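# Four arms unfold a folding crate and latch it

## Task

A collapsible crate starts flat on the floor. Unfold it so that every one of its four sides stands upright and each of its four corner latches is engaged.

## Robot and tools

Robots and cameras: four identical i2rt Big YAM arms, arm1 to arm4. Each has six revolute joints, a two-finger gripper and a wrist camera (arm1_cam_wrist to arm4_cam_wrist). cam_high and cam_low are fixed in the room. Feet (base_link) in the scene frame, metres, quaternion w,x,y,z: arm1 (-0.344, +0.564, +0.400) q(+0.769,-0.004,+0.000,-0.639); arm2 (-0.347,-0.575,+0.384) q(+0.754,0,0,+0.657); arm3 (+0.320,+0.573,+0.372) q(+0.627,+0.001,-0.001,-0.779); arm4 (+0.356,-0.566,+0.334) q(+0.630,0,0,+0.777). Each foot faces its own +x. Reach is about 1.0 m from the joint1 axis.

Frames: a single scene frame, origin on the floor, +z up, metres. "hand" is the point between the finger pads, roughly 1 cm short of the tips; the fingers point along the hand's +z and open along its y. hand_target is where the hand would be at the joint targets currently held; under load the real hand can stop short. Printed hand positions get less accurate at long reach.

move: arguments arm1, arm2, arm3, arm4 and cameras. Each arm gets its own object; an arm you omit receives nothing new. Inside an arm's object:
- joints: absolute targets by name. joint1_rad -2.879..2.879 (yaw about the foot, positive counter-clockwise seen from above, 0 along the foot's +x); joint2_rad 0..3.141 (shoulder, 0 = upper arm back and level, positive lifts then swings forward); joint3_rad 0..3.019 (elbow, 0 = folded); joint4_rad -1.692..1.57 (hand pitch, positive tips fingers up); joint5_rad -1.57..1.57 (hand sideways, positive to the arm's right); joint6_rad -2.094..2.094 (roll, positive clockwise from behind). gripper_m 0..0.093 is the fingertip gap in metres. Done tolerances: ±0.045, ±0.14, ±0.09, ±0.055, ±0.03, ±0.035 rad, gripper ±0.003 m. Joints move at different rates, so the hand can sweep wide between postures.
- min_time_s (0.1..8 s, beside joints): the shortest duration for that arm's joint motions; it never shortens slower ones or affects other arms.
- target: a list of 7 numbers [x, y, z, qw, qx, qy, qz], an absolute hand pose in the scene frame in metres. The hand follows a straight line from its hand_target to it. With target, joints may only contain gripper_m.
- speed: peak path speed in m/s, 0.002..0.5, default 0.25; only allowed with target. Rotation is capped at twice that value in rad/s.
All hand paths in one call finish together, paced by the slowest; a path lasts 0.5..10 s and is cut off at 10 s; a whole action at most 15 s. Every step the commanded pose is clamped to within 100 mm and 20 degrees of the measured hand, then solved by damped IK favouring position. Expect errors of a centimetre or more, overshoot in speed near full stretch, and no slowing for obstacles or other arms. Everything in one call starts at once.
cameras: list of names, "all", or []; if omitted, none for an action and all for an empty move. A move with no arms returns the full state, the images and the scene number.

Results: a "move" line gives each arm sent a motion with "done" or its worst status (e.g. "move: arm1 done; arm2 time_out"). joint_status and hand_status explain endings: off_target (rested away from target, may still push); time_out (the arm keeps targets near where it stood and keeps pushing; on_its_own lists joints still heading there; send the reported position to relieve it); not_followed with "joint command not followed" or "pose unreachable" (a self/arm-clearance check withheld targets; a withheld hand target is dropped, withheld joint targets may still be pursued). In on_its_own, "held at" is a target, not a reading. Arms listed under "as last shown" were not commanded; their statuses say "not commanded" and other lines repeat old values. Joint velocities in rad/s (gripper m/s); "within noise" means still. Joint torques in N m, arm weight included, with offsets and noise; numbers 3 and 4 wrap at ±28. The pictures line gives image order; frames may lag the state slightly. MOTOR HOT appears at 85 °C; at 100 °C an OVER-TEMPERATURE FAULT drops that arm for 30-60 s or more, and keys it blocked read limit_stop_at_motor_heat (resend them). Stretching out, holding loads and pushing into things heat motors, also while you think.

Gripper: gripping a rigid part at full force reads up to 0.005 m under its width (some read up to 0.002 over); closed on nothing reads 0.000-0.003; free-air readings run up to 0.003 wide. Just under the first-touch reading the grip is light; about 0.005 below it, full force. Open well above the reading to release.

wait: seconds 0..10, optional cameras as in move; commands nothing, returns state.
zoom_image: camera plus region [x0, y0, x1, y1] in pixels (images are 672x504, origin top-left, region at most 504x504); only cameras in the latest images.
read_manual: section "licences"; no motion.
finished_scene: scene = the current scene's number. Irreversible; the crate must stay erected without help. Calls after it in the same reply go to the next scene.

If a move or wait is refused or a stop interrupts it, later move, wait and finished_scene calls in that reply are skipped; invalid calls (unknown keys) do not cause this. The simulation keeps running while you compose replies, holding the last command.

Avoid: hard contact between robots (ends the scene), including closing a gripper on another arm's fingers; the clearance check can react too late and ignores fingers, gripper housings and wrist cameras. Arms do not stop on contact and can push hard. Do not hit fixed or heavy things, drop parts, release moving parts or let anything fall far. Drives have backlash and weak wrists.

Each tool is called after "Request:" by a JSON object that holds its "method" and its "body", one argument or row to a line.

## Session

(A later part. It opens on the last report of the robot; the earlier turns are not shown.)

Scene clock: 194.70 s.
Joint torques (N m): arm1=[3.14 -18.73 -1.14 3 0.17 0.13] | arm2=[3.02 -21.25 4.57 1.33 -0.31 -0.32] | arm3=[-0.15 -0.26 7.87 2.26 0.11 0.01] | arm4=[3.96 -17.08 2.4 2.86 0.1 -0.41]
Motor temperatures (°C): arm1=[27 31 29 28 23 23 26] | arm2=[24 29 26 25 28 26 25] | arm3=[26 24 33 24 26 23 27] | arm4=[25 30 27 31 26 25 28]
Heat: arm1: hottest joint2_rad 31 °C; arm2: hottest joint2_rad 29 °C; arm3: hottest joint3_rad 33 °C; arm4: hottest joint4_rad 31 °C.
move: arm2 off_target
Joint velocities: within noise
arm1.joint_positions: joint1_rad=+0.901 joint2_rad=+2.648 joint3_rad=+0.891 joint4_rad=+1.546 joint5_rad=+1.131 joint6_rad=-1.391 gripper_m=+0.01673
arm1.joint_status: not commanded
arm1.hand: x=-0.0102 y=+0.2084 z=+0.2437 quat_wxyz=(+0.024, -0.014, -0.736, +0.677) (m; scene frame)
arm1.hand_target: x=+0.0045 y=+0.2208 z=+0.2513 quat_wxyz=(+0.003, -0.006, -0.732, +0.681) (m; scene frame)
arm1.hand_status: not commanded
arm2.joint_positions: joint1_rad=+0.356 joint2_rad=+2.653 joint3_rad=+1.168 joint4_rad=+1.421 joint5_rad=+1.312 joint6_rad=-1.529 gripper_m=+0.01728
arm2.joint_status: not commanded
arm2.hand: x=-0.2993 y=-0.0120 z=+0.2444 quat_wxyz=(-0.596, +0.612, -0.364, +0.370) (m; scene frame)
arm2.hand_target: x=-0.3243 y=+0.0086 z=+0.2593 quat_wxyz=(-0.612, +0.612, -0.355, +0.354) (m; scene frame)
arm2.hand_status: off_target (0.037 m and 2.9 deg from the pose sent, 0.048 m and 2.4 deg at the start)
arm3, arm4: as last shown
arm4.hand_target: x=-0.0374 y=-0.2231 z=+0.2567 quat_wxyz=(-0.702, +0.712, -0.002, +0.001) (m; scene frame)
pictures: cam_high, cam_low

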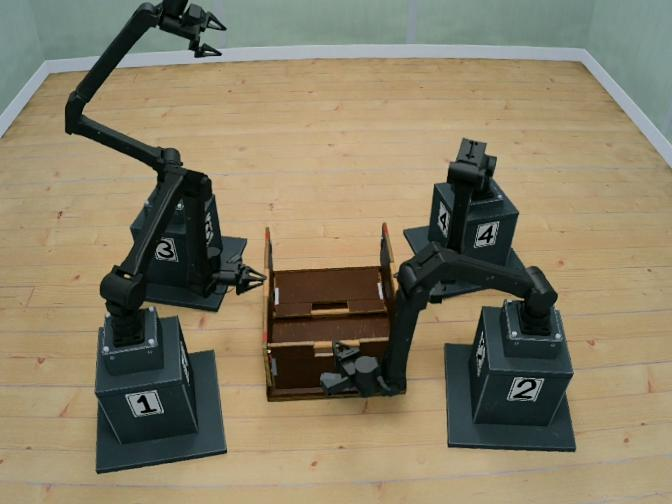

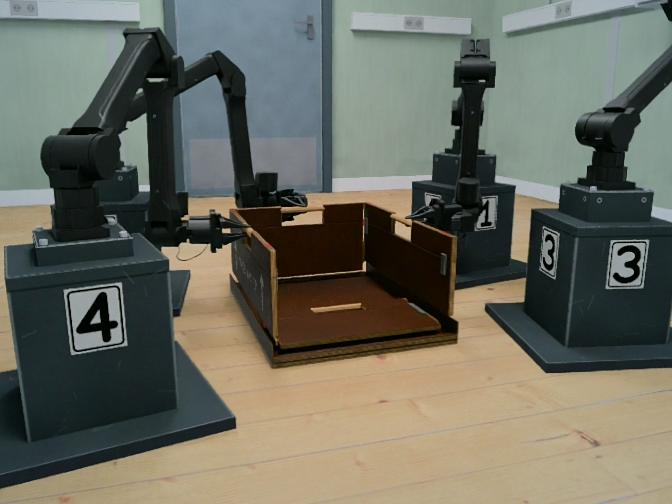

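Request:
{"method": "move", "body": {
  "arm2": {"target":[-0.355,0.010,0.259,-0.612,0.612,-0.354,0.354],"speed":0.06},
  "cameras": ["cam_high","arm2_cam_wrist"]
}}

Request:
{"method": "zoom_image", "body": {
  "camera": "cam_high",
  "region": [240, 300, 420, 410]
}}

Scene clock: 196.87 s.
Joint torques (N m): arm1=[3.55 -19.08 -1.07 3.02 0.11 0.1] | arm2=[7.53 -21.6 4.34 1.17 -0.13 -0.22] | arm3=[-0.91 0.44 7.79 2.41 0.12 0.01] | arm4=[3.96 -17.08 2.4 2.86 0.11 -0.41]
Motor temperatures (°C): arm1=[27 31 29 28 23 23 26] | arm2=[24 29 26 25 28 26 26] | arm3=[26 24 33 24 26 23 27] | arm4=[25 30 27 31 26 25 28]
Heat: arm1: hottest joint2_rad 31 °C; arm2: hottest joint2_rad 29 °C; arm3: hottest joint3_rad 33 °C; arm4: hottest joint4_rad 31 °C.
move: arm2 off_target
Joint velocities: within noise
arm1, arm3: as last shown
arm2.joint_positions: joint1_rad=+0.362 joint2_rad=+2.657 joint3_rad=+1.191 joint4_rad=+1.406 joint5_rad=+1.363 joint6_rad=-1.535 gripper_m=+0.01728
arm2.joint_status: not commanded
arm2.hand: x=-0.3005 y=-0.0122 z=+0.2443 quat_wxyz=(-0.588, +0.604, -0.376, +0.385) (m; scene frame)
arm2.hand_target: x=-0.3541 y=+0.0069 z=+0.2590 quat_wxyz=(-0.611, +0.613, -0.354, +0.354) (m; scene frame)
arm2.hand_status: off_target (0.061 m and 5.3 deg from the pose sent, 0.062 m and 2.9 deg at the start)
arm4.joint_positions: joint1_rad=+0.930 joint2_rad=+2.490 joint3_rad=+0.875 joint4_rad=+1.525 joint5_rad=+1.165 joint6_rad=-1.481 gripper_m=+0.01665
arm4.joint_status: not commanded
arm4.hand: x=-0.0213 y=-0.2152 z=+0.2459 quat_wxyz=(-0.694, +0.719, -0.013, +0.007) (m; scene frame)
arm4.hand_target: x=-0.0374 y=-0.2231 z=+0.2567 quat_wxyz=(-0.702, +0.712, -0.002, +0.001) (m; scene frame)
arm4.hand_status: not commanded
pictures: arm2_cam_wrist, cam_high

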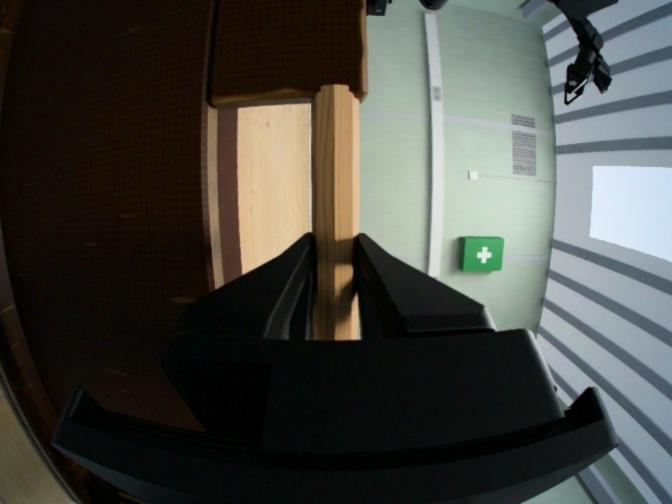

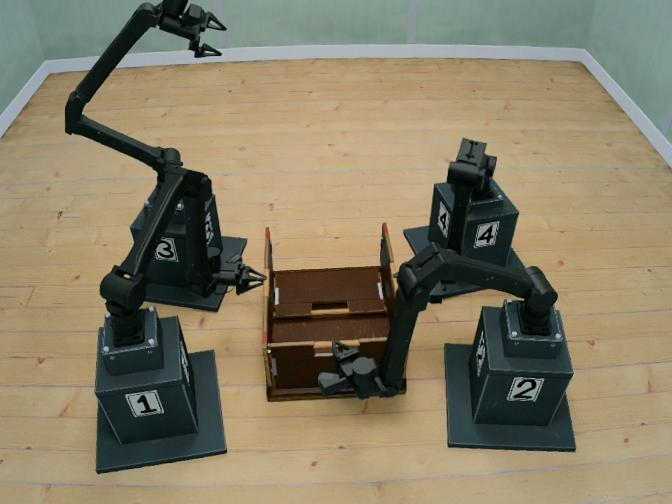

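Scaled by 2.800 from the camera's 672x504 image, which has a finer 960x720 frame.

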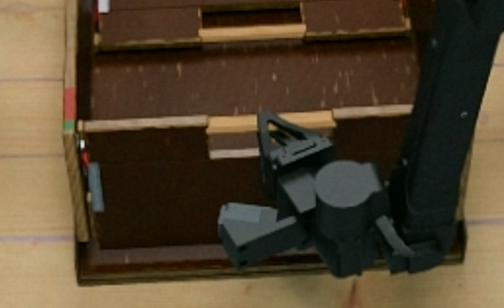

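Request:
{"method": "zoom_image", "body": {
  "camera": "cam_high",
  "region": [255, 330, 305, 375]
}}

Request:
{"method": "zoom_image", "body": {
  "camera": "cam_high",
  "region": [380, 320, 420, 370]
}}

Request:
{"method": "move", "body": {
  "cameras": ["cam_low","arm1_cam_wrist"]
}}

Request:
{"method": "zoom_image", "body": {
  "camera": "cam_low",
  "region": [340, 190, 400, 250]
}}

Request:
{"method": "zoom_image", "body": {
  "camera": "arm1_cam_wrist",
  "region": [100, 0, 400, 225]
}}

Scaled by 10.080 from the camera's 672x504 image, which has a finer 960x720 frame.

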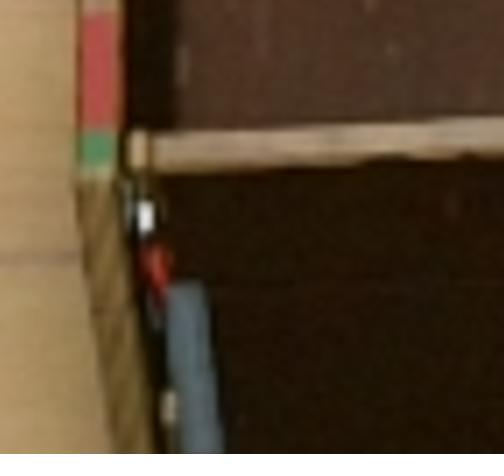

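Scaled by 10.080 from the camera's 672x504 image, which has a finer 960x720 frame.

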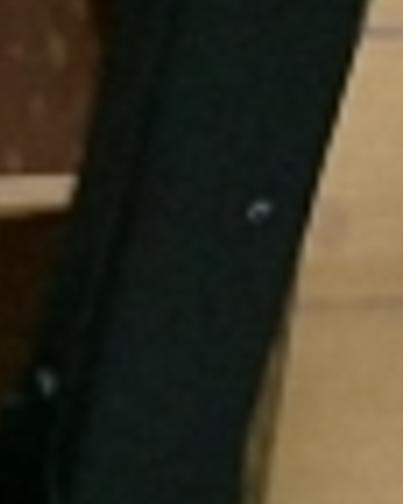

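Scene clock: 202.53 s.
Joint torques (N m): arm1=[3.02 -19.49 -1.07 3.07 0.11 0.11] | arm2=[7.53 -21.6 4.36 1.18 -0.13 -0.24] | arm3=[-0.32 -0.09 7.8 2.25 0.13 0.03] | arm4=[3.96 -17.08 2.4 2.86 0.1 -0.41]
Motor temperatures (°C): arm1=[27 31 28 28 23 23 27] | arm2=[24 29 25 25 28 26 26] | arm3=[26 24 33 24 26 23 27] | arm4=[25 30 27 31 26 25 28]
Heat: arm1: hottest joint2_rad 31 °C; arm2: hottest joint2_rad 29 °C; arm3: hottest joint3_rad 33 °C; arm4: hottest joint4_rad 31 °C.
Joint velocities: within noise
arm1.joint_positions: joint1_rad=+0.901 joint2_rad=+2.648 joint3_rad=+0.891 joint4_rad=+1.546 joint5_rad=+1.131 joint6_rad=-1.391 gripper_m=+0.01673
arm1.joint_status: not commanded
arm1.hand: x=-0.0102 y=+0.2084 z=+0.2437 quat_wxyz=(+0.024, -0.014, -0.736, +0.677) (m; scene frame)
arm1.hand_target: x=+0.0045 y=+0.2208 z=+0.2513 quat_wxyz=(+0.003, -0.006, -0.732, +0.681) (m; scene frame)
arm1.hand_status: not commanded
arm2.joint_positions: joint1_rad=+0.362 joint2_rad=+2.657 joint3_rad=+1.191 joint4_rad=+1.406 joint5_rad=+1.363 joint6_rad=-1.535 gripper_m=+0.01728
arm2.joint_status: not commanded
arm2.hand: x=-0.3005 y=-0.0122 z=+0.2443 quat_wxyz=(-0.588, +0.604, -0.376, +0.385) (m; scene frame)
arm2.hand_target: x=-0.3541 y=+0.0069 z=+0.2590 quat_wxyz=(-0.611, +0.613, -0.354, +0.354) (m; scene frame)
arm2.hand_status: off_target (0.061 m and 5.3 deg from the pose sent, 0.062 m and 2.9 deg at the start)
arm3.joint_positions: joint1_rad=+0.368 joint2_rad=+0.623 joint3_rad=+1.401 joint4_rad=-1.238 joint5_rad=-0.070 joint6_rad=+0.635 gripper_m=+0.09396
arm3.joint_status: not commanded
arm3.hand: x=+0.3681 y=+0.3300 z=+0.9365 quat_wxyz=(-0.499, -0.717, -0.455, +0.173) (m; scene frame)
arm3.hand_target: x=+0.3677 y=+0.3328 z=+0.9460 quat_wxyz=(-0.508, -0.712, -0.452, +0.176) (m; scene frame)
arm3.hand_status: not commanded
arm4.joint_positions: joint1_rad=+0.930 joint2_rad=+2.490 joint3_rad=+0.875 joint4_rad=+1.525 joint5_rad=+1.165 joint6_rad=-1.481 gripper_m=+0.01665
arm4.joint_status: not commanded
arm4.hand: x=-0.0213 y=-0.2152 z=+0.2459 quat_wxyz=(-0.694, +0.719, -0.013, +0.007) (m; scene frame)
arm4.hand_target: x=-0.0374 y=-0.2231 z=+0.2567 quat_wxyz=(-0.702, +0.712, -0.002, +0.001) (m; scene frame)
arm4.hand_status: not commanded
pictures: arm1_cam_wrist, cam_low

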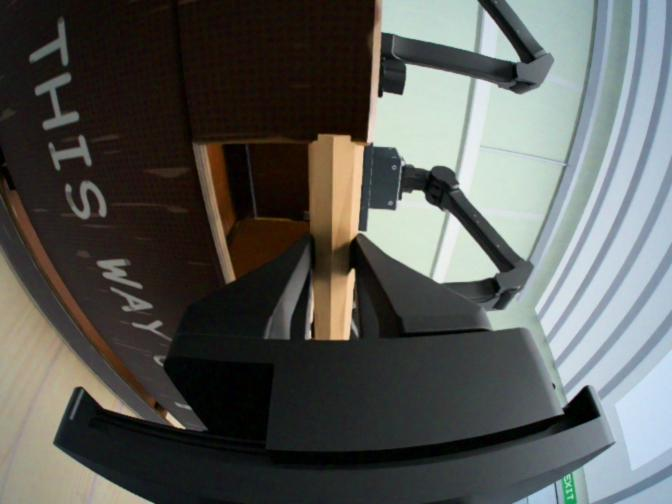

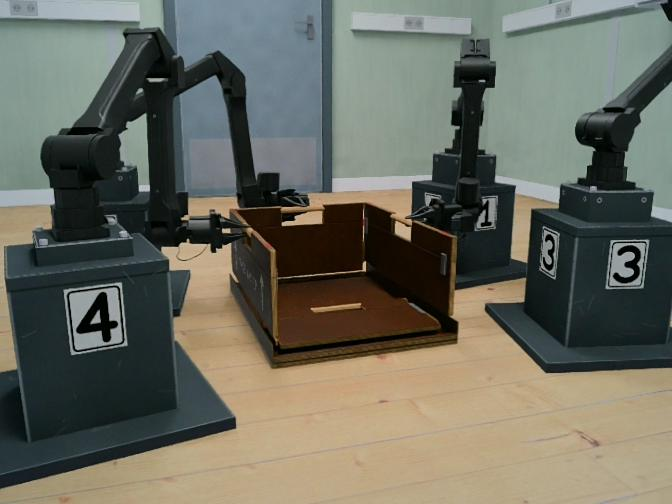

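Scaled by 8.400 from the camera's 672x504 image, which has a finer 960x720 frame.

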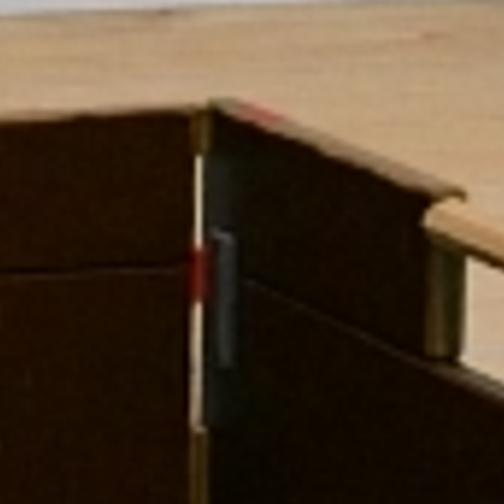

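Scaled by 1.680 from the camera's 672x504 image, which has a finer 960x720 frame.

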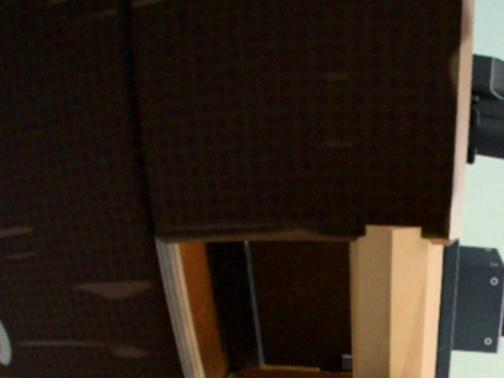

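Request:
{"method": "move", "body": {
  "arm2": {"target":[-0.295,0.008,0.255,-0.59,0.606,-0.372,0.382],"speed":0.05},
  "cameras": ["cam_high","cam_low"]
}}

Request:
{"method": "zoom_image", "body": {
  "camera": "cam_high",
  "region": [255, 330, 305, 375]
}}

Request:
{"method": "zoom_image", "body": {
  "camera": "cam_low",
  "region": [340, 190, 400, 250]
}}

Scene clock: 206.40 s.
Joint torques (N m): arm1=[3.14 -19.19 -1.09 3 0.14 0.1] | arm2=[-0.44 -21.71 3.97 0.27 -1.19 -0.11] | arm3=[-0.5 -0.03 7.77 2.51 0.11 0.04] | arm4=[3.96 -17.14 2.4 2.86 0.1 -0.41]
Motor temperatures (°C): arm1=[27 31 28 28 23 23 27] | arm2=[24 29 25 25 28 26 26] | arm3=[26 24 33 24 26 23 27] | arm4=[25 30 27 31 26 25 28]
Heat: arm1: hottest joint2_rad 31 °C; arm2: hottest joint2_rad 29 °C; arm3: hottest joint3_rad 33 °C; arm4: hottest joint4_rad 31 °C.
move: arm2 off_target
Joint velocities: within noise
arm1, arm3, arm4: as last shown
arm2.joint_positions: joint1_rad=+0.356 joint2_rad=+2.657 joint3_rad=+1.191 joint4_rad=+1.400 joint5_rad=+1.361 joint6_rad=-1.533 gripper_m=+0.01728
arm2.joint_status: not commanded
arm2.hand: x=-0.2971 y=-0.0123 z=+0.2436 quat_wxyz=(-0.586, +0.604, -0.376, +0.388) (m; scene frame)
arm2.hand_target: x=-0.2979 y=+0.0073 z=+0.2555 quat_wxyz=(-0.592, +0.606, -0.371, +0.381) (m; scene frame)
arm2.hand_status: off_target (0.023 m and 1.0 deg from the pose sent, 0.024 m and 0.7 deg at the start)
pictures: cam_high, cam_low

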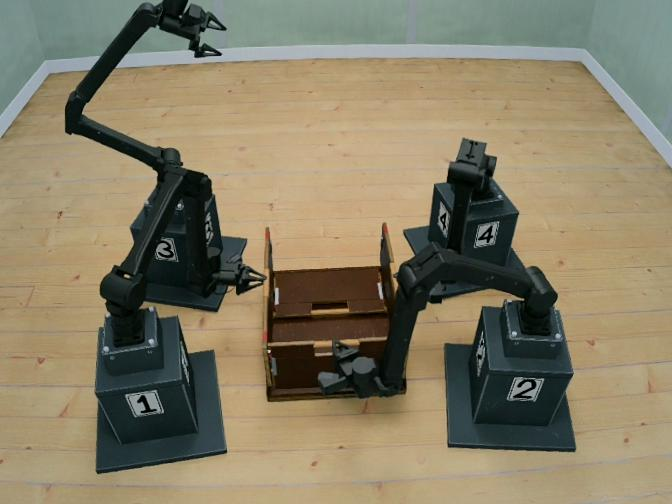

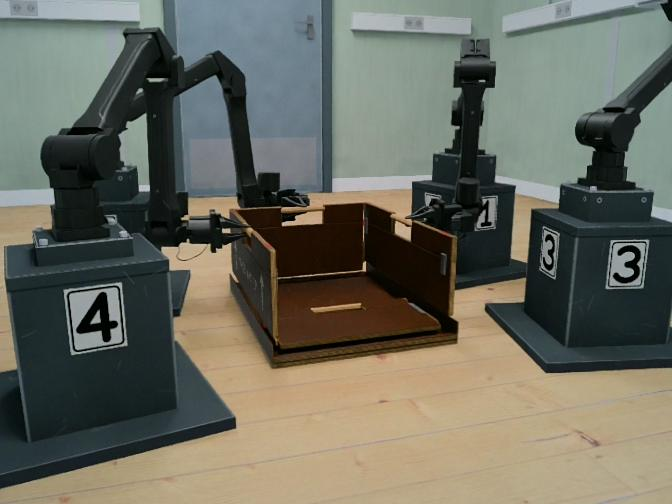

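Scaled by 10.080 from the camera's 672x504 image, which has a finer 960x720 frame.

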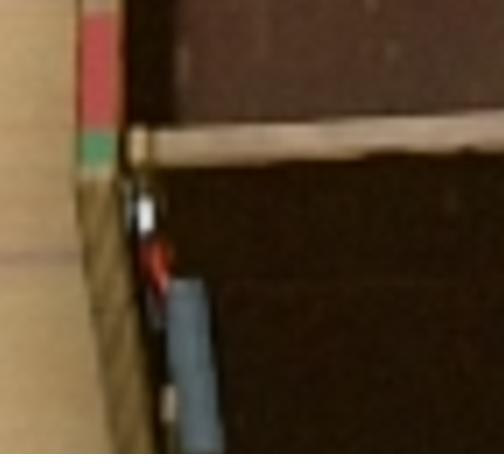

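Scaled by 8.400 from the camera's 672x504 image, which has a finer 960x720 frame.

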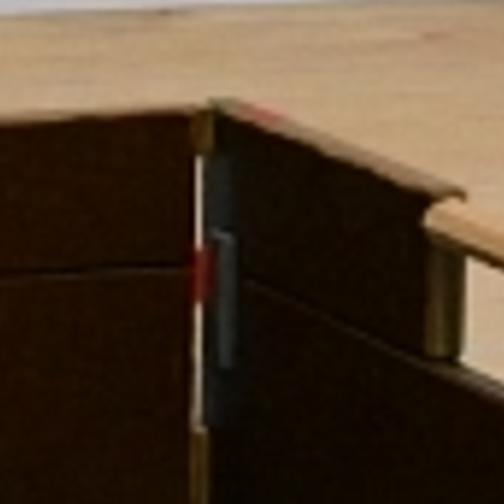

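Request:
{"method": "move", "body": {
  "arm2": {"target":[-0.265,0.008,0.252,-0.59,0.606,-0.372,0.382],"speed":0.05},
  "cameras": ["cam_high","cam_low"]
}}

Request:
{"method": "zoom_image", "body": {
  "camera": "cam_high",
  "region": [255, 330, 305, 375]
}}

Request:
{"method": "zoom_image", "body": {
  "camera": "cam_low",
  "region": [340, 190, 400, 250]
}}

Scene clock: 208.70 s.
Joint torques (N m): arm1=[3.08 -19.31 -1.06 3.06 0.1 0.12] | arm2=[-5.48 -21.01 4 0.68 -2.04 -0.17] | arm3=[-0.62 0.44 7.88 2.32 0.14 0] | arm4=[3.96 -17.08 2.4 2.88 0.11 -0.41]
Motor temperatures (°C): arm1=[27 31 28 28 23 23 27] | arm2=[24 29 25 25 28 26 26] | arm3=[26 24 33 24 26 23 27] | arm4=[25 30 27 31 26 25 28]
Heat: arm1: hottest joint2_rad 31 °C; arm2: hottest joint2_rad 29 °C; arm3: hottest joint3_rad 33 °C; arm4: hottest joint4_rad 31 °C.
move: arm2 off_target
Joint velocities: within noise
arm1, arm3, arm4: as last shown
arm2.joint_positions: joint1_rad=+0.351 joint2_rad=+2.654 joint3_rad=+1.176 joint4_rad=+1.411 joint5_rad=+1.324 joint6_rad=-1.533 gripper_m=+0.01728
arm2.joint_status: not commanded
arm2.hand: x=-0.2962 y=-0.0117 z=+0.2437 quat_wxyz=(-0.591, +0.611, -0.367, +0.378) (m; scene frame)
arm2.hand_target: x=-0.2680 y=+0.0063 z=+0.2531 quat_wxyz=(-0.591, +0.607, -0.371, +0.381) (m; scene frame)
arm2.hand_status: off_target (0.038 m and 0.9 deg from the pose sent, 0.039 m and 1.0 deg at the start)
pictures: cam_high, cam_low

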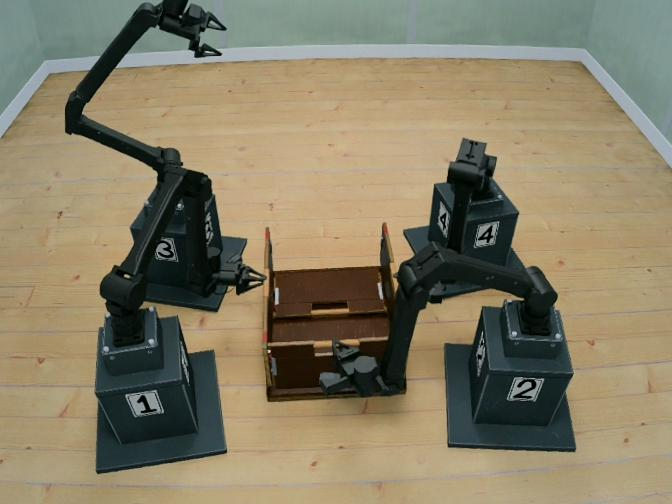

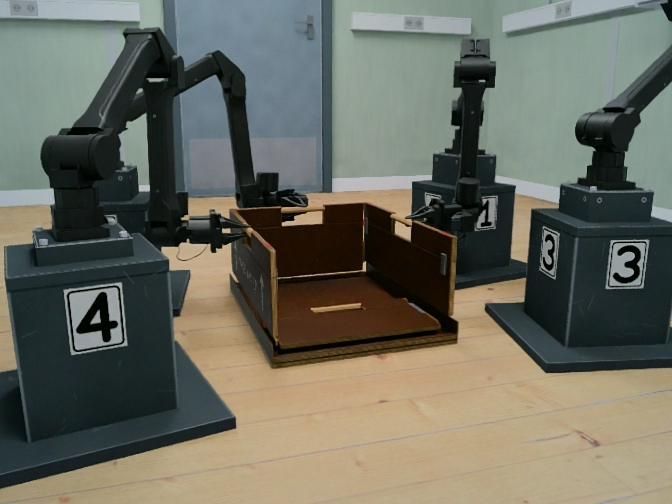

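Scaled by 10.080 from the camera's 672x504 image, which has a finer 960x720 frame.

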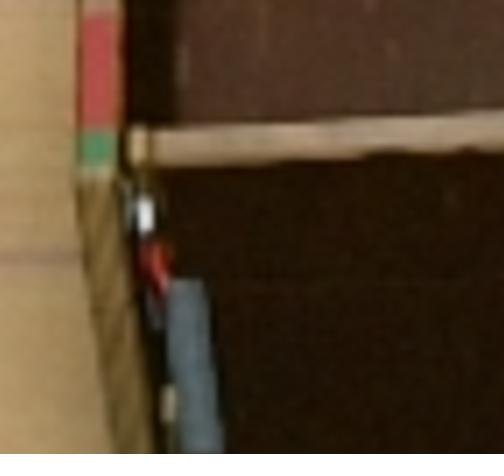

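Scaled by 8.400 from the camera's 672x504 image, which has a finer 960x720 frame.

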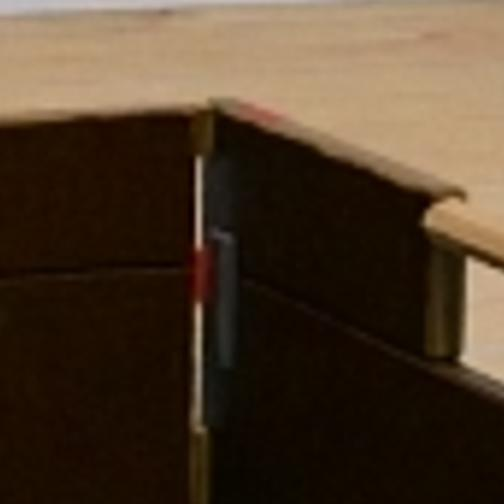

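Request:
{"method": "move", "body": {
  "arm2": {"target":[-0.297,0.004,0.253,-0.591,0.609,-0.369,0.379],"speed":0.05}
}}

Request:
{"method": "move", "body": {
  "arm2": {"joints":{"gripper_m":0.05}}
}}

Request:
{"method": "move", "body": {
  "arm2": {"target":[-0.40,-0.055,0.255,-0.591,0.609,-0.369,0.379],"speed":0.15},
  "arm3": {"target":[0.05,0.01,0.28,0.183,0.683,0.683,-0.183],"speed":0.2,"joints":{"gripper_m":0.046}},
  "cameras": ["cam_high","cam_low","arm2_cam_wrist","arm3_cam_wrist"]
}}

Scene clock: 214.27 s.
Joint torques (N m): arm1=[2.61 -19.31 -1.13 3.03 0.17 0.11] | arm2=[-0.62 -21.83 3.99 0.28 -0.35 -0.1] | arm3=[-0.91 -0.32 7.86 2.28 0.11 0] | arm4=[3.96 -17.08 2.41 2.86 0.1 -0.41]
Motor temperatures (°C): arm1=[27 31 28 28 23 23 27] | arm2=[24 29 25 25 28 26 26] | arm3=[26 24 33 24 26 23 27] | arm4=[25 30 27 31 26 25 29]
Heat: arm1: hottest joint2_rad 31 °C; arm2: hottest joint2_rad 29 °C; arm3: hottest joint3_rad 33 °C; arm4: hottest joint4_rad 31 °C.
move: arm2 off_target
Joint velocities: within noise
arm1, arm3, arm4: as last shown
arm2.joint_positions: joint1_rad=+0.353 joint2_rad=+2.653 joint3_rad=+1.177 joint4_rad=+1.400 joint5_rad=+1.335 joint6_rad=-1.524 gripper_m=+0.01728
arm2.joint_status: not commanded
arm2.hand: x=-0.2965 y=-0.0124 z=+0.2436 quat_wxyz=(-0.589, +0.609, -0.370, +0.380) (m; scene frame)
arm2.hand_target: x=-0.2969 y=+0.0034 z=+0.2533 quat_wxyz=(-0.591, +0.608, -0.369, +0.379) (m; scene frame)
arm2.hand_status: off_target (0.019 m and 0.3 deg from the pose sent, 0.018 m and 0.3 deg at the start)
pictures: none

Scene clock: 214.90 s.
Joint torques (N m): arm1=[2.96 -19.6 -1.05 3.07 0.1 0.12] | arm2=[-0.85 -21.6 3.06 0.96 -0.05 -0.06] | arm3=[-0.32 0.03 7.99 2.47 0.11 0] | arm4=[3.96 -17.08 2.4 2.86 0.1 -0.41]
Motor temperatures (°C): arm1=[27 31 28 28 23 23 27] | arm2=[24 29 25 25 28 26 26] | arm3=[26 24 33 24 26 23 27] | arm4=[25 30 27 31 26 25 29]
Heat: arm1: hottest joint2_rad 31 °C; arm2: hottest joint2_rad 29 °C; arm3: hottest joint3_rad 33 °C; arm4: hottest joint4_rad 31 °C.
move: arm2 done
Joint velocities: within noise
arm1, arm3, arm4: as last shown
arm2.joint_positions: joint1_rad=+0.345 joint2_rad=+2.653 joint3_rad=+1.191 joint4_rad=+1.381 joint5_rad=+1.320 joint6_rad=-1.539 gripper_m=+0.04980
arm2.joint_status: all done
arm2.hand: x=-0.2944 y=-0.0053 z=+0.2434 quat_wxyz=(-0.586, +0.615, -0.362, +0.383) (m; scene frame)
arm2.hand_target: x=-0.2930 y=+0.0040 z=+0.2529 quat_wxyz=(-0.589, +0.611, -0.366, +0.382) (m; scene frame)
arm2.hand_status: not commanded
pictures: none

Scene clock: 219.87 s.
Joint torques (N m): arm1=[3.72 -18.9 -1.14 3.02 0.12 0.12] | arm2=[0.44 -22.18 1.57 0.91 0.27 0.18] | arm3=[-1.9 -14.97 7.71 1.7 0.06 -0.07] | arm4=[3.96 -17.08 2.4 2.86 0.1 -0.41]
Motor temperatures (°C): arm1=[27 31 28 28 23 23 27] | arm2=[24 29 25 25 28 26 26] | arm3=[26 24 33 24 26 23 27] | arm4=[25 30 27 31 26 25 29]
Heat: arm1: hottest joint2_rad 31 °C; arm2: hottest joint2_rad 29 °C; arm3: hottest joint3_rad 33 °C; arm4: hottest joint4_rad 31 °C.
move: arm2 off_target; arm3 off_target
Joint velocities: within noise
arm1, arm4: as last shown
arm2.joint_positions: joint1_rad=+0.578 joint2_rad=+2.642 joint3_rad=+1.133 joint4_rad=+1.320 joint5_rad=+1.550 joint6_rad=-1.440 gripper_m=+0.04989
arm2.joint_status: not commanded
arm2.hand: x=-0.3969 y=-0.0606 z=+0.2405 quat_wxyz=(-0.589, +0.613, -0.355, +0.389) (m; scene frame)
arm2.hand_target: x=-0.4030 y=-0.0542 z=+0.2557 quat_wxyz=(-0.597, +0.607, -0.365, +0.378) (m; scene frame)
arm2.hand_status: off_target (0.016 m and 2.0 deg from the pose sent, 0.117 m and 1.3 deg at the start)
arm3.joint_positions: joint1_rad=-0.291 joint2_rad=+2.076 joint3_rad=+1.173 joint4_rad=-0.231 joint5_rad=-0.248 joint6_rad=-0.441 gripper_m=+0.04612
arm3.joint_status: all done
arm3.hand: x=+0.0646 y=+0.0253 z=+0.2797 quat_wxyz=(-0.182, -0.689, -0.681, +0.166) (m; scene frame)
arm3.hand_target: x=+0.0501 y=+0.0151 z=+0.2763 quat_wxyz=(-0.181, -0.688, -0.680, +0.178) (m; scene frame)
arm3.hand_status: off_target (0.021 m and 2.1 deg from the pose sent, 0.797 m and 45.1 deg at the start)
pictures: arm2_cam_wrist, arm3_cam_wrist, cam_high, cam_low

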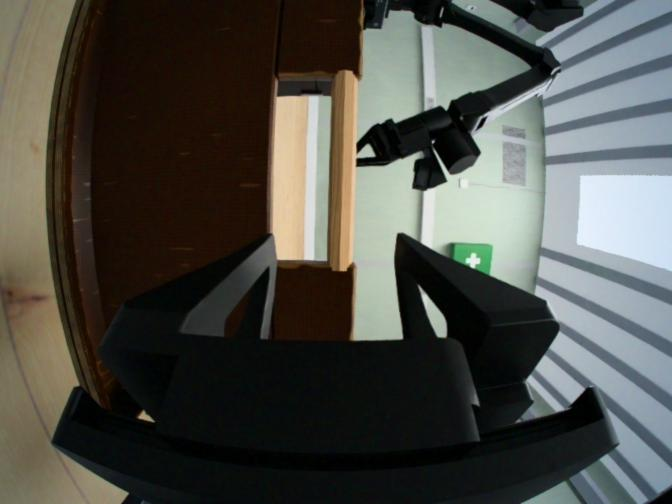

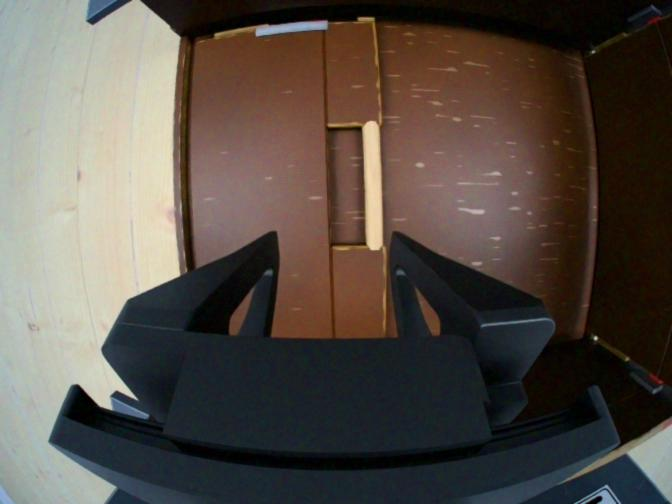

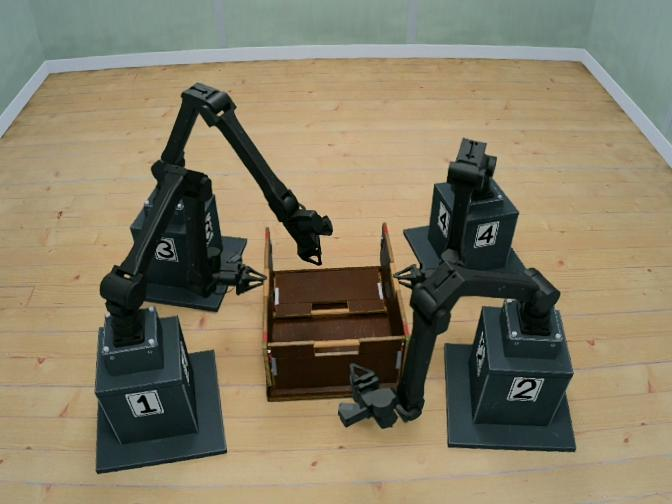

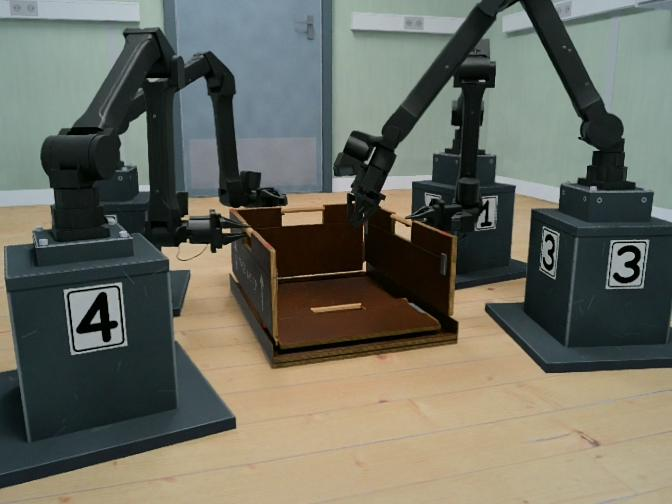

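Request:
{"method": "move", "body": {
  "arm3": {"target":[0.012,-0.025,0.11,0.183,0.683,0.683,-0.183],"speed":0.2},
  "arm2": {"target":[-0.45,-0.2,0.45,-0.591,0.609,-0.369,0.379],"speed":0.2},
  "cameras": ["arm3_cam_wrist"]
}}

Scene clock: 224.53 s.
Joint torques (N m): arm1=[3.02 -19.02 -1.09 2.97 0.12 0.12] | arm2=[0.62 -14.8 1.83 1.11 0.19 -0.08] | arm3=[-1.61 -17.79 6.34 1.8 -0.19 -0.02] | arm4=[3.96 -17.08 2.4 2.88 0.1 -0.41]
Motor temperatures (°C): arm1=[27 31 28 28 23 23 27] | arm2=[24 29 25 25 28 26 25] | arm3=[26 24 32 24 26 23 27] | arm4=[25 30 27 31 26 25 29]
Heat: arm1: hottest joint2_rad 31 °C; arm2: hottest joint2_rad 29 °C; arm3: hottest joint3_rad 32 °C; arm4: hottest joint4_rad 31 °C.
move: arm2 off_target; arm3 off_target
Joint velocities: within noise
arm1, arm4: as last shown
arm2.joint_positions: joint1_rad=+0.857 joint2_rad=+1.992 joint3_rad=+0.519 joint4_rad=+1.355 joint5_rad=+1.576 joint6_rad=-1.486 gripper_m=+0.04989
arm2.joint_status: not commanded
arm2.hand: x=-0.4458 y=-0.1980 z=+0.4437 quat_wxyz=(-0.639, +0.648, -0.282, +0.304) (m; scene frame)
arm2.hand_target: x=-0.4489 y=-0.1986 z=+0.4506 quat_wxyz=(-0.641, +0.647, -0.284, +0.299) (m; scene frame)
arm2.hand_status: off_target (0.008 m and 14.9 deg from the pose sent, 0.257 m and 2.0 deg at the start; a joint's target at an end of its range on 60 of 65 steps)
arm3.joint_positions: joint1_rad=-0.317 joint2_rad=+2.510 joint3_rad=+1.460 joint4_rad=-0.072 joint5_rad=-0.256 joint6_rad=-0.473 gripper_m=+0.04612
arm3.joint_status: not commanded
arm3.hand: x=+0.0220 y=-0.0193 z=+0.1199 quat_wxyz=(-0.182, -0.685, -0.683, +0.176) (m; scene frame)
arm3.hand_target: x=+0.0123 y=-0.0232 z=+0.1105 quat_wxyz=(-0.183, -0.683, -0.683, +0.183) (m; scene frame)
arm3.hand_status: off_target (0.015 m and 0.8 deg from the pose sent, 0.185 m and 2.1 deg at the start)
pictures: arm3_cam_wrist

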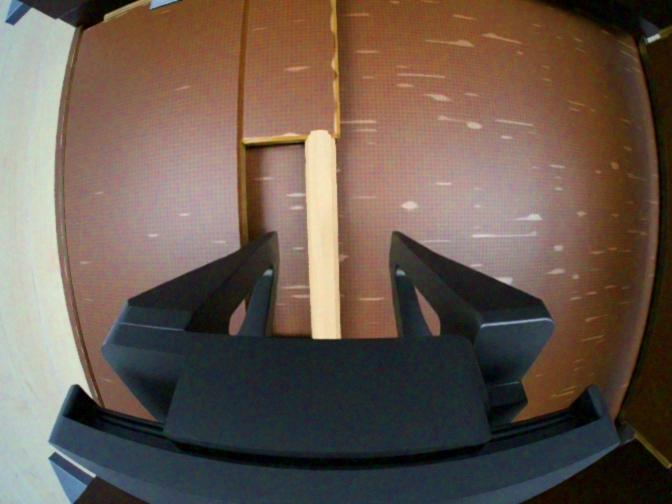

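Request:
{"method": "move", "body": {
  "arm3": {"target":[0.019,-0.022,0.05,0.183,0.683,0.683,-0.183],"speed":0.1},
  "cameras": ["arm3_cam_wrist"]
}}

Scene clock: 227.80 s.
Joint torques (N m): arm1=[2.67 -19.66 -1.06 2.93 0.14 0.1] | arm2=[0.56 -14.8 1.83 1.13 0.19 -0.04] | arm3=[-0.79 -17.79 5.59 2 -0.02 0.03] | arm4=[3.96 -17.08 2.4 2.86 0.1 -0.41]
Motor temperatures (°C): arm1=[27 31 28 28 23 23 27] | arm2=[24 29 25 25 28 26 25] | arm3=[26 25 32 24 26 23 27] | arm4=[25 30 27 31 26 25 29]
Heat: arm1: hottest joint2_rad 31 °C; arm2: hottest joint2_rad 29 °C; arm3: hottest joint3_rad 32 °C; arm4: hottest joint4_rad 31 °C.
move: arm3 off_target
Joint velocities: within noise
arm1, arm2, arm4: as last shown
arm2.joint_positions: joint1_rad=+0.857 joint2_rad=+1.992 joint3_rad=+0.519 joint4_rad=+1.355 joint5_rad=+1.576 joint6_rad=-1.487 gripper_m=+0.04989
arm2.hand_target: x=-0.4489 y=-0.1986 z=+0.4506 quat_wxyz=(-0.641, +0.647, -0.283, +0.299) (m; scene frame)
arm3.joint_positions: joint1_rad=-0.317 joint2_rad=+2.642 joint3_rad=+1.526 joint4_rad=-0.006 joint5_rad=-0.256 joint6_rad=-0.473 gripper_m=+0.04612
arm3.joint_status: not commanded
arm3.hand: x=+0.0237 y=-0.0166 z=+0.0611 quat_wxyz=(-0.182, -0.685, -0.683, +0.176) (m; scene frame)
arm3.hand_target: x=+0.0193 y=-0.0214 z=+0.0510 quat_wxyz=(-0.183, -0.683, -0.683, +0.184) (m; scene frame)
arm3.hand_status: off_target (0.013 m and 0.8 deg from the pose sent, 0.070 m and 0.8 deg at the start)
pictures: arm3_cam_wrist

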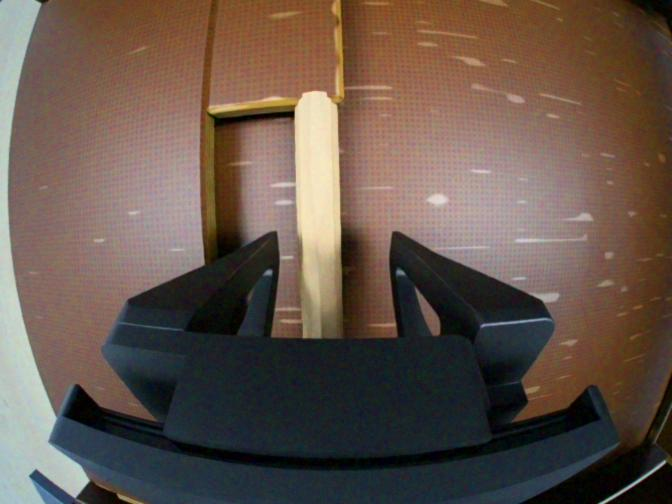

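Request:
{"method": "move", "body": {
  "arm3": {"target":[0.024,-0.022,0.033,0.183,0.683,0.683,-0.183],"speed":0.06},
  "cameras": ["arm3_cam_wrist"]
}}

Request:
{"method": "zoom_image", "body": {
  "camera": "arm3_cam_wrist",
  "region": [190, 70, 490, 350]
}}

Scene clock: 230.27 s.
Joint torques (N m): arm1=[2.9 -19.43 -1.05 3.1 0.12 0.1] | arm2=[0.62 -14.8 1.81 1.11 0.18 -0.04] | arm3=[-0.09 -17.44 5.65 1.92 0.03 0.11] | arm4=[3.96 -17.08 2.4 2.86 0.1 -0.41]
Motor temperatures (°C): arm1=[27 31 28 28 23 23 27] | arm2=[24 29 25 25 28 26 25] | arm3=[26 25 32 24 26 23 27] | arm4=[25 30 27 31 26 25 29]
Heat: arm1: hottest joint2_rad 31 °C; arm2: hottest joint2_rad 29 °C; arm3: hottest joint3_rad 32 °C; arm4: hottest joint4_rad 31 °C.
move: arm3 off_target
Joint velocities: within noise
arm1.joint_positions: joint1_rad=+0.901 joint2_rad=+2.648 joint3_rad=+0.891 joint4_rad=+1.546 joint5_rad=+1.131 joint6_rad=-1.391 gripper_m=+0.01673
arm1.joint_status: not commanded
arm1.hand: x=-0.0102 y=+0.2084 z=+0.2437 quat_wxyz=(+0.024, -0.014, -0.736, +0.677) (m; scene frame)
arm1.hand_target: x=+0.0045 y=+0.2208 z=+0.2513 quat_wxyz=(+0.003, -0.006, -0.732, +0.681) (m; scene frame)
arm1.hand_status: not commanded
arm2: as last shown
arm3.joint_positions: joint1_rad=-0.317 joint2_rad=+2.679 joint3_rad=+1.546 joint4_rad=+0.014 joint5_rad=-0.256 joint6_rad=-0.473 gripper_m=+0.04612
arm3.joint_status: not commanded
arm3.hand: x=+0.0243 y=-0.0158 z=+0.0452 quat_wxyz=(-0.182, -0.684, -0.683, +0.178) (m; scene frame)
arm3.hand_target: x=+0.0246 y=-0.0207 z=+0.0327 quat_wxyz=(-0.183, -0.683, -0.683, +0.182) (m; scene frame)
arm3.hand_status: off_target (0.014 m and 0.7 deg from the pose sent, 0.029 m and 0.8 deg at the start)
arm4.joint_positions: joint1_rad=+0.930 joint2_rad=+2.490 joint3_rad=+0.875 joint4_rad=+1.525 joint5_rad=+1.165 joint6_rad=-1.481 gripper_m=+0.01665
arm4.joint_status: not commanded
arm4.hand: x=-0.0213 y=-0.2152 z=+0.2459 quat_wxyz=(-0.694, +0.719, -0.013, +0.007) (m; scene frame)
arm4.hand_target: x=-0.0374 y=-0.2231 z=+0.2567 quat_wxyz=(-0.702, +0.712, -0.002, +0.001) (m; scene frame)
arm4.hand_status: not commanded
pictures: arm3_cam_wrist

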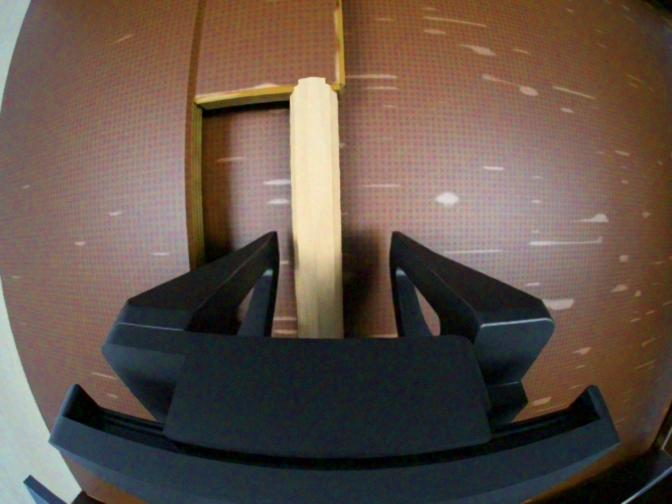

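Scaled by 1.680 from the camera's 672x504 image, which has a finer 960x720 frame.

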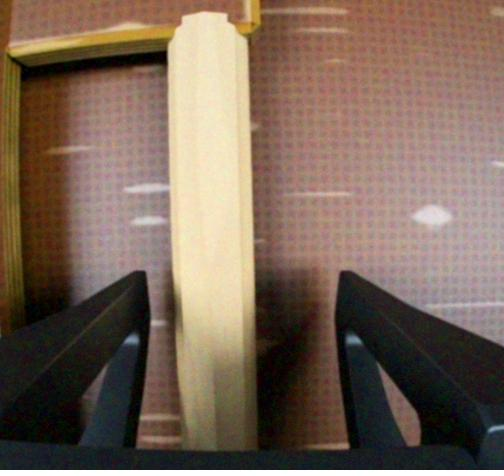

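Request:
{"method": "move", "body": {
  "arm3": {"target":[0.034,-0.021,0.030,0.183,0.683,0.683,-0.183],"speed":0.06}
}}

Request:
{"method": "move", "body": {
  "arm3": {"joints":{"gripper_m":0.012}},
  "cameras": ["arm3_cam_wrist"]
}}

Scene clock: 232.43 s.
Joint torques (N m): arm1=[2.73 -18.84 -0.98 3.26 0.13 0.15] | arm2=[0.62 -14.86 1.84 1.13 0.18 -0.05] | arm3=[0.56 -17.79 4.31 2.1 0.07 0.16] | arm4=[3.96 -17.08 2.4 2.86 0.1 -0.41]
Motor temperatures (°C): arm1=[27 31 28 28 23 23 27] | arm2=[24 29 25 25 28 26 25] | arm3=[26 25 32 24 26 23 27] | arm4=[25 30 27 31 26 25 29]
Heat: arm1: hottest joint2_rad 31 °C; arm2: hottest joint2_rad 29 °C; arm3: hottest joint3_rad 32 °C; arm4: hottest joint4_rad 31 °C.
move: arm3 off_target
Joint velocities: within noise
arm1, arm2, arm4: as last shown
arm3.joint_positions: joint1_rad=-0.307 joint2_rad=+2.679 joint3_rad=+1.546 joint4_rad=+0.034 joint5_rad=-0.250 joint6_rad=-0.473 gripper_m=+0.04612
arm3.joint_status: not commanded
arm3.hand: x=+0.0275 y=-0.0223 z=+0.0471 quat_wxyz=(-0.183, -0.679, -0.686, +0.187) (m; scene frame)
arm3.hand_target: x=+0.0365 y=-0.0213 z=+0.0306 quat_wxyz=(-0.182, -0.679, -0.687, +0.183) (m; scene frame)
arm3.hand_status: off_target (0.018 m and 0.7 deg from the pose sent, 0.019 m and 0.7 deg at the start)
pictures: none

Scene clock: 233.13 s.
Joint torques (N m): arm1=[3.55 -19.72 -1.02 3.08 0.11 0.11] | arm2=[0.62 -14.74 1.84 1.13 0.18 -0.04] | arm3=[0.21 -17.79 4.4 2.14 0.22 0.18] | arm4=[3.9 -17.08 2.4 2.86 0.1 -0.41]
Motor temperatures (°C): arm1=[27 31 28 28 23 23 27] | arm2=[24 29 25 25 28 26 25] | arm3=[26 25 32 24 26 23 27] | arm4=[25 30 27 31 26 25 29]
Heat: arm1: hottest joint2_rad 31 °C; arm2: hottest joint2_rad 29 °C; arm3: hottest joint3_rad 32 °C; arm4: hottest joint4_rad 31 °C.
move: arm3 off_target
Joint velocities: within noise
arm1, arm2, arm4: as last shown
arm3.joint_positions: joint1_rad=-0.305 joint2_rad=+2.679 joint3_rad=+1.546 joint4_rad=+0.034 joint5_rad=-0.261 joint6_rad=-0.475 gripper_m=+0.01686
arm3.joint_status: gripper_m off_target (ended at +0.01689, target +0.01200)
arm3.hand: x=+0.0301 y=-0.0235 z=+0.0475 quat_wxyz=(-0.188, -0.677, -0.687, +0.185) (m; scene frame)
arm3.hand_target: x=+0.0385 y=-0.0222 z=+0.0310 quat_wxyz=(-0.186, -0.677, -0.688, +0.182) (m; scene frame)
arm3.hand_status: not commanded
pictures: arm3_cam_wrist

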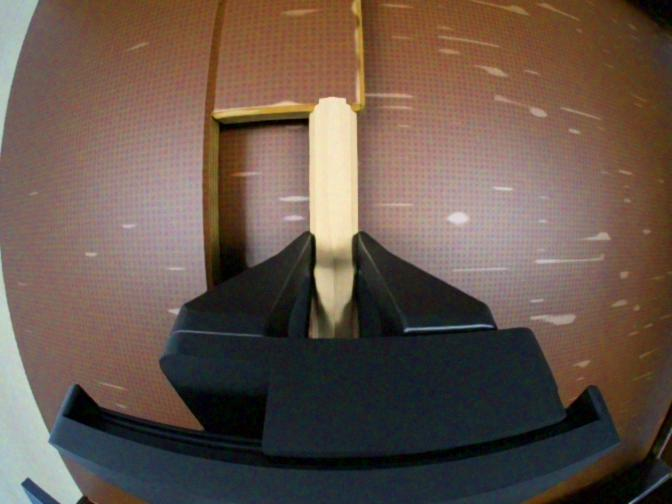

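Request:
{"method": "move", "body": {
  "arm3": {"target":[0.038,-0.027,0.127,0.0616,0.6408,0.7044,-0.2988],"speed":0.12}
}}

Request:
{"method": "move", "body": {
  "arm3": {"target":[0.075,-0.027,0.196,-0.0616,0.5792,0.7044,-0.4056],"speed":0.12},
  "cameras": ["arm3_cam_wrist","cam_high"]
}}

Scene clock: 236.67 s.
Joint torques (N m): arm1=[2.61 -19.25 -1.16 3.07 0.13 0.14] | arm2=[0.62 -14.86 1.81 1.14 0.18 -0.04] | arm3=[0.21 -21.6 2.61 2.22 0.83 0.02] | arm4=[3.96 -17.08 2.4 2.86 0.1 -0.41]
Motor temperatures (°C): arm1=[27 31 28 28 23 23 27] | arm2=[24 29 25 25 28 26 25] | arm3=[26 26 32 24 26 23 27] | arm4=[25 30 27 31 26 25 29]
Heat: arm1: hottest joint2_rad 31 °C; arm2: hottest joint2_rad 29 °C; arm3: hottest joint3_rad 32 °C; arm4: hottest joint4_rad 31 °C.
move: arm3 off_target
Joint velocities: within noise
arm1, arm2, arm4: as last shown
arm3.joint_positions: joint1_rad=-0.210 joint2_rad=+2.518 joint3_rad=+1.355 joint4_rad=+0.180 joint5_rad=+0.048 joint6_rad=-0.533 gripper_m=+0.01682
arm3.joint_status: not commanded
arm3.hand: x=+0.0415 y=-0.0222 z=+0.1103 quat_wxyz=(-0.067, -0.645, -0.707, +0.282) (m; scene frame)
arm3.hand_target: x=+0.0397 y=-0.0286 z=+0.1265 quat_wxyz=(-0.061, -0.639, -0.706, +0.298) (m; scene frame)
arm3.hand_status: off_target (0.018 m and 2.1 deg from the pose sent, 0.080 m and 20.0 deg at the start)
pictures: none

Scene clock: 238.77 s.
Joint torques (N m): arm1=[2.9 -19.31 -1.05 3.03 0.13 0.13] | arm2=[0.62 -14.8 1.83 1.13 0.18 -0.04] | arm3=[0.15 -20.31 2.52 2.56 1.09 -0.11] | arm4=[3.9 -17.08 2.4 2.86 0.1 -0.41]
Motor temperatures (°C): arm1=[27 31 28 28 23 23 27] | arm2=[24 28 25 25 28 26 25] | arm3=[26 26 31 24 26 23 27] | arm4=[25 30 27 31 26 25 29]
Heat: arm1: hottest joint2_rad 31 °C; arm2: hottest joint2_rad 28 °C; arm3: hottest joint3_rad 31 °C; arm4: hottest joint4_rad 31 °C.
move: arm3 off_target
Joint velocities: within noise
arm1, arm2, arm4: as last shown
arm3.joint_positions: joint1_rad=-0.072 joint2_rad=+2.397 joint3_rad=+1.193 joint4_rad=+0.356 joint5_rad=+0.388 joint6_rad=-0.611 gripper_m=+0.01679
arm3.joint_status: not commanded
arm3.hand: x=+0.0761 y=-0.0203 z=+0.1751 quat_wxyz=(+0.055, -0.592, -0.705, +0.386) (m; scene frame)
arm3.hand_target: x=+0.0740 y=-0.0276 z=+0.1956 quat_wxyz=(+0.062, -0.582, -0.702, +0.406) (m; scene frame)
arm3.hand_status: off_target (0.022 m and 2.8 deg from the pose sent, 0.092 m and 21.8 deg at the start)
pictures: arm3_cam_wrist, cam_high

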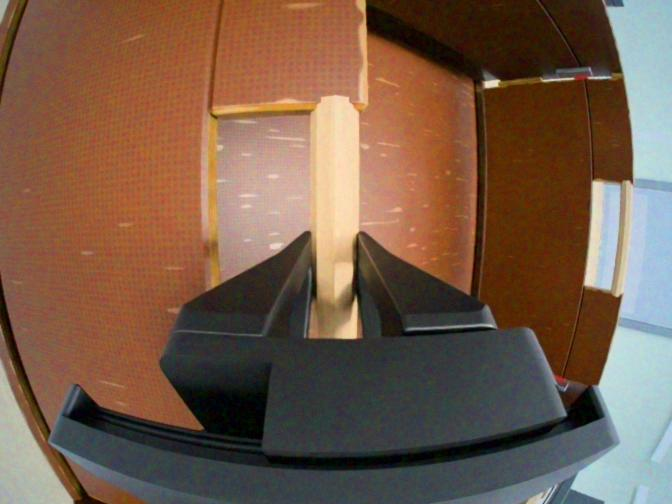

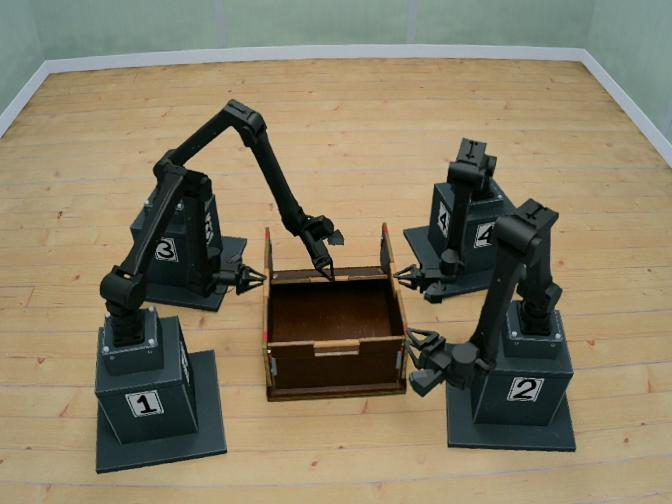

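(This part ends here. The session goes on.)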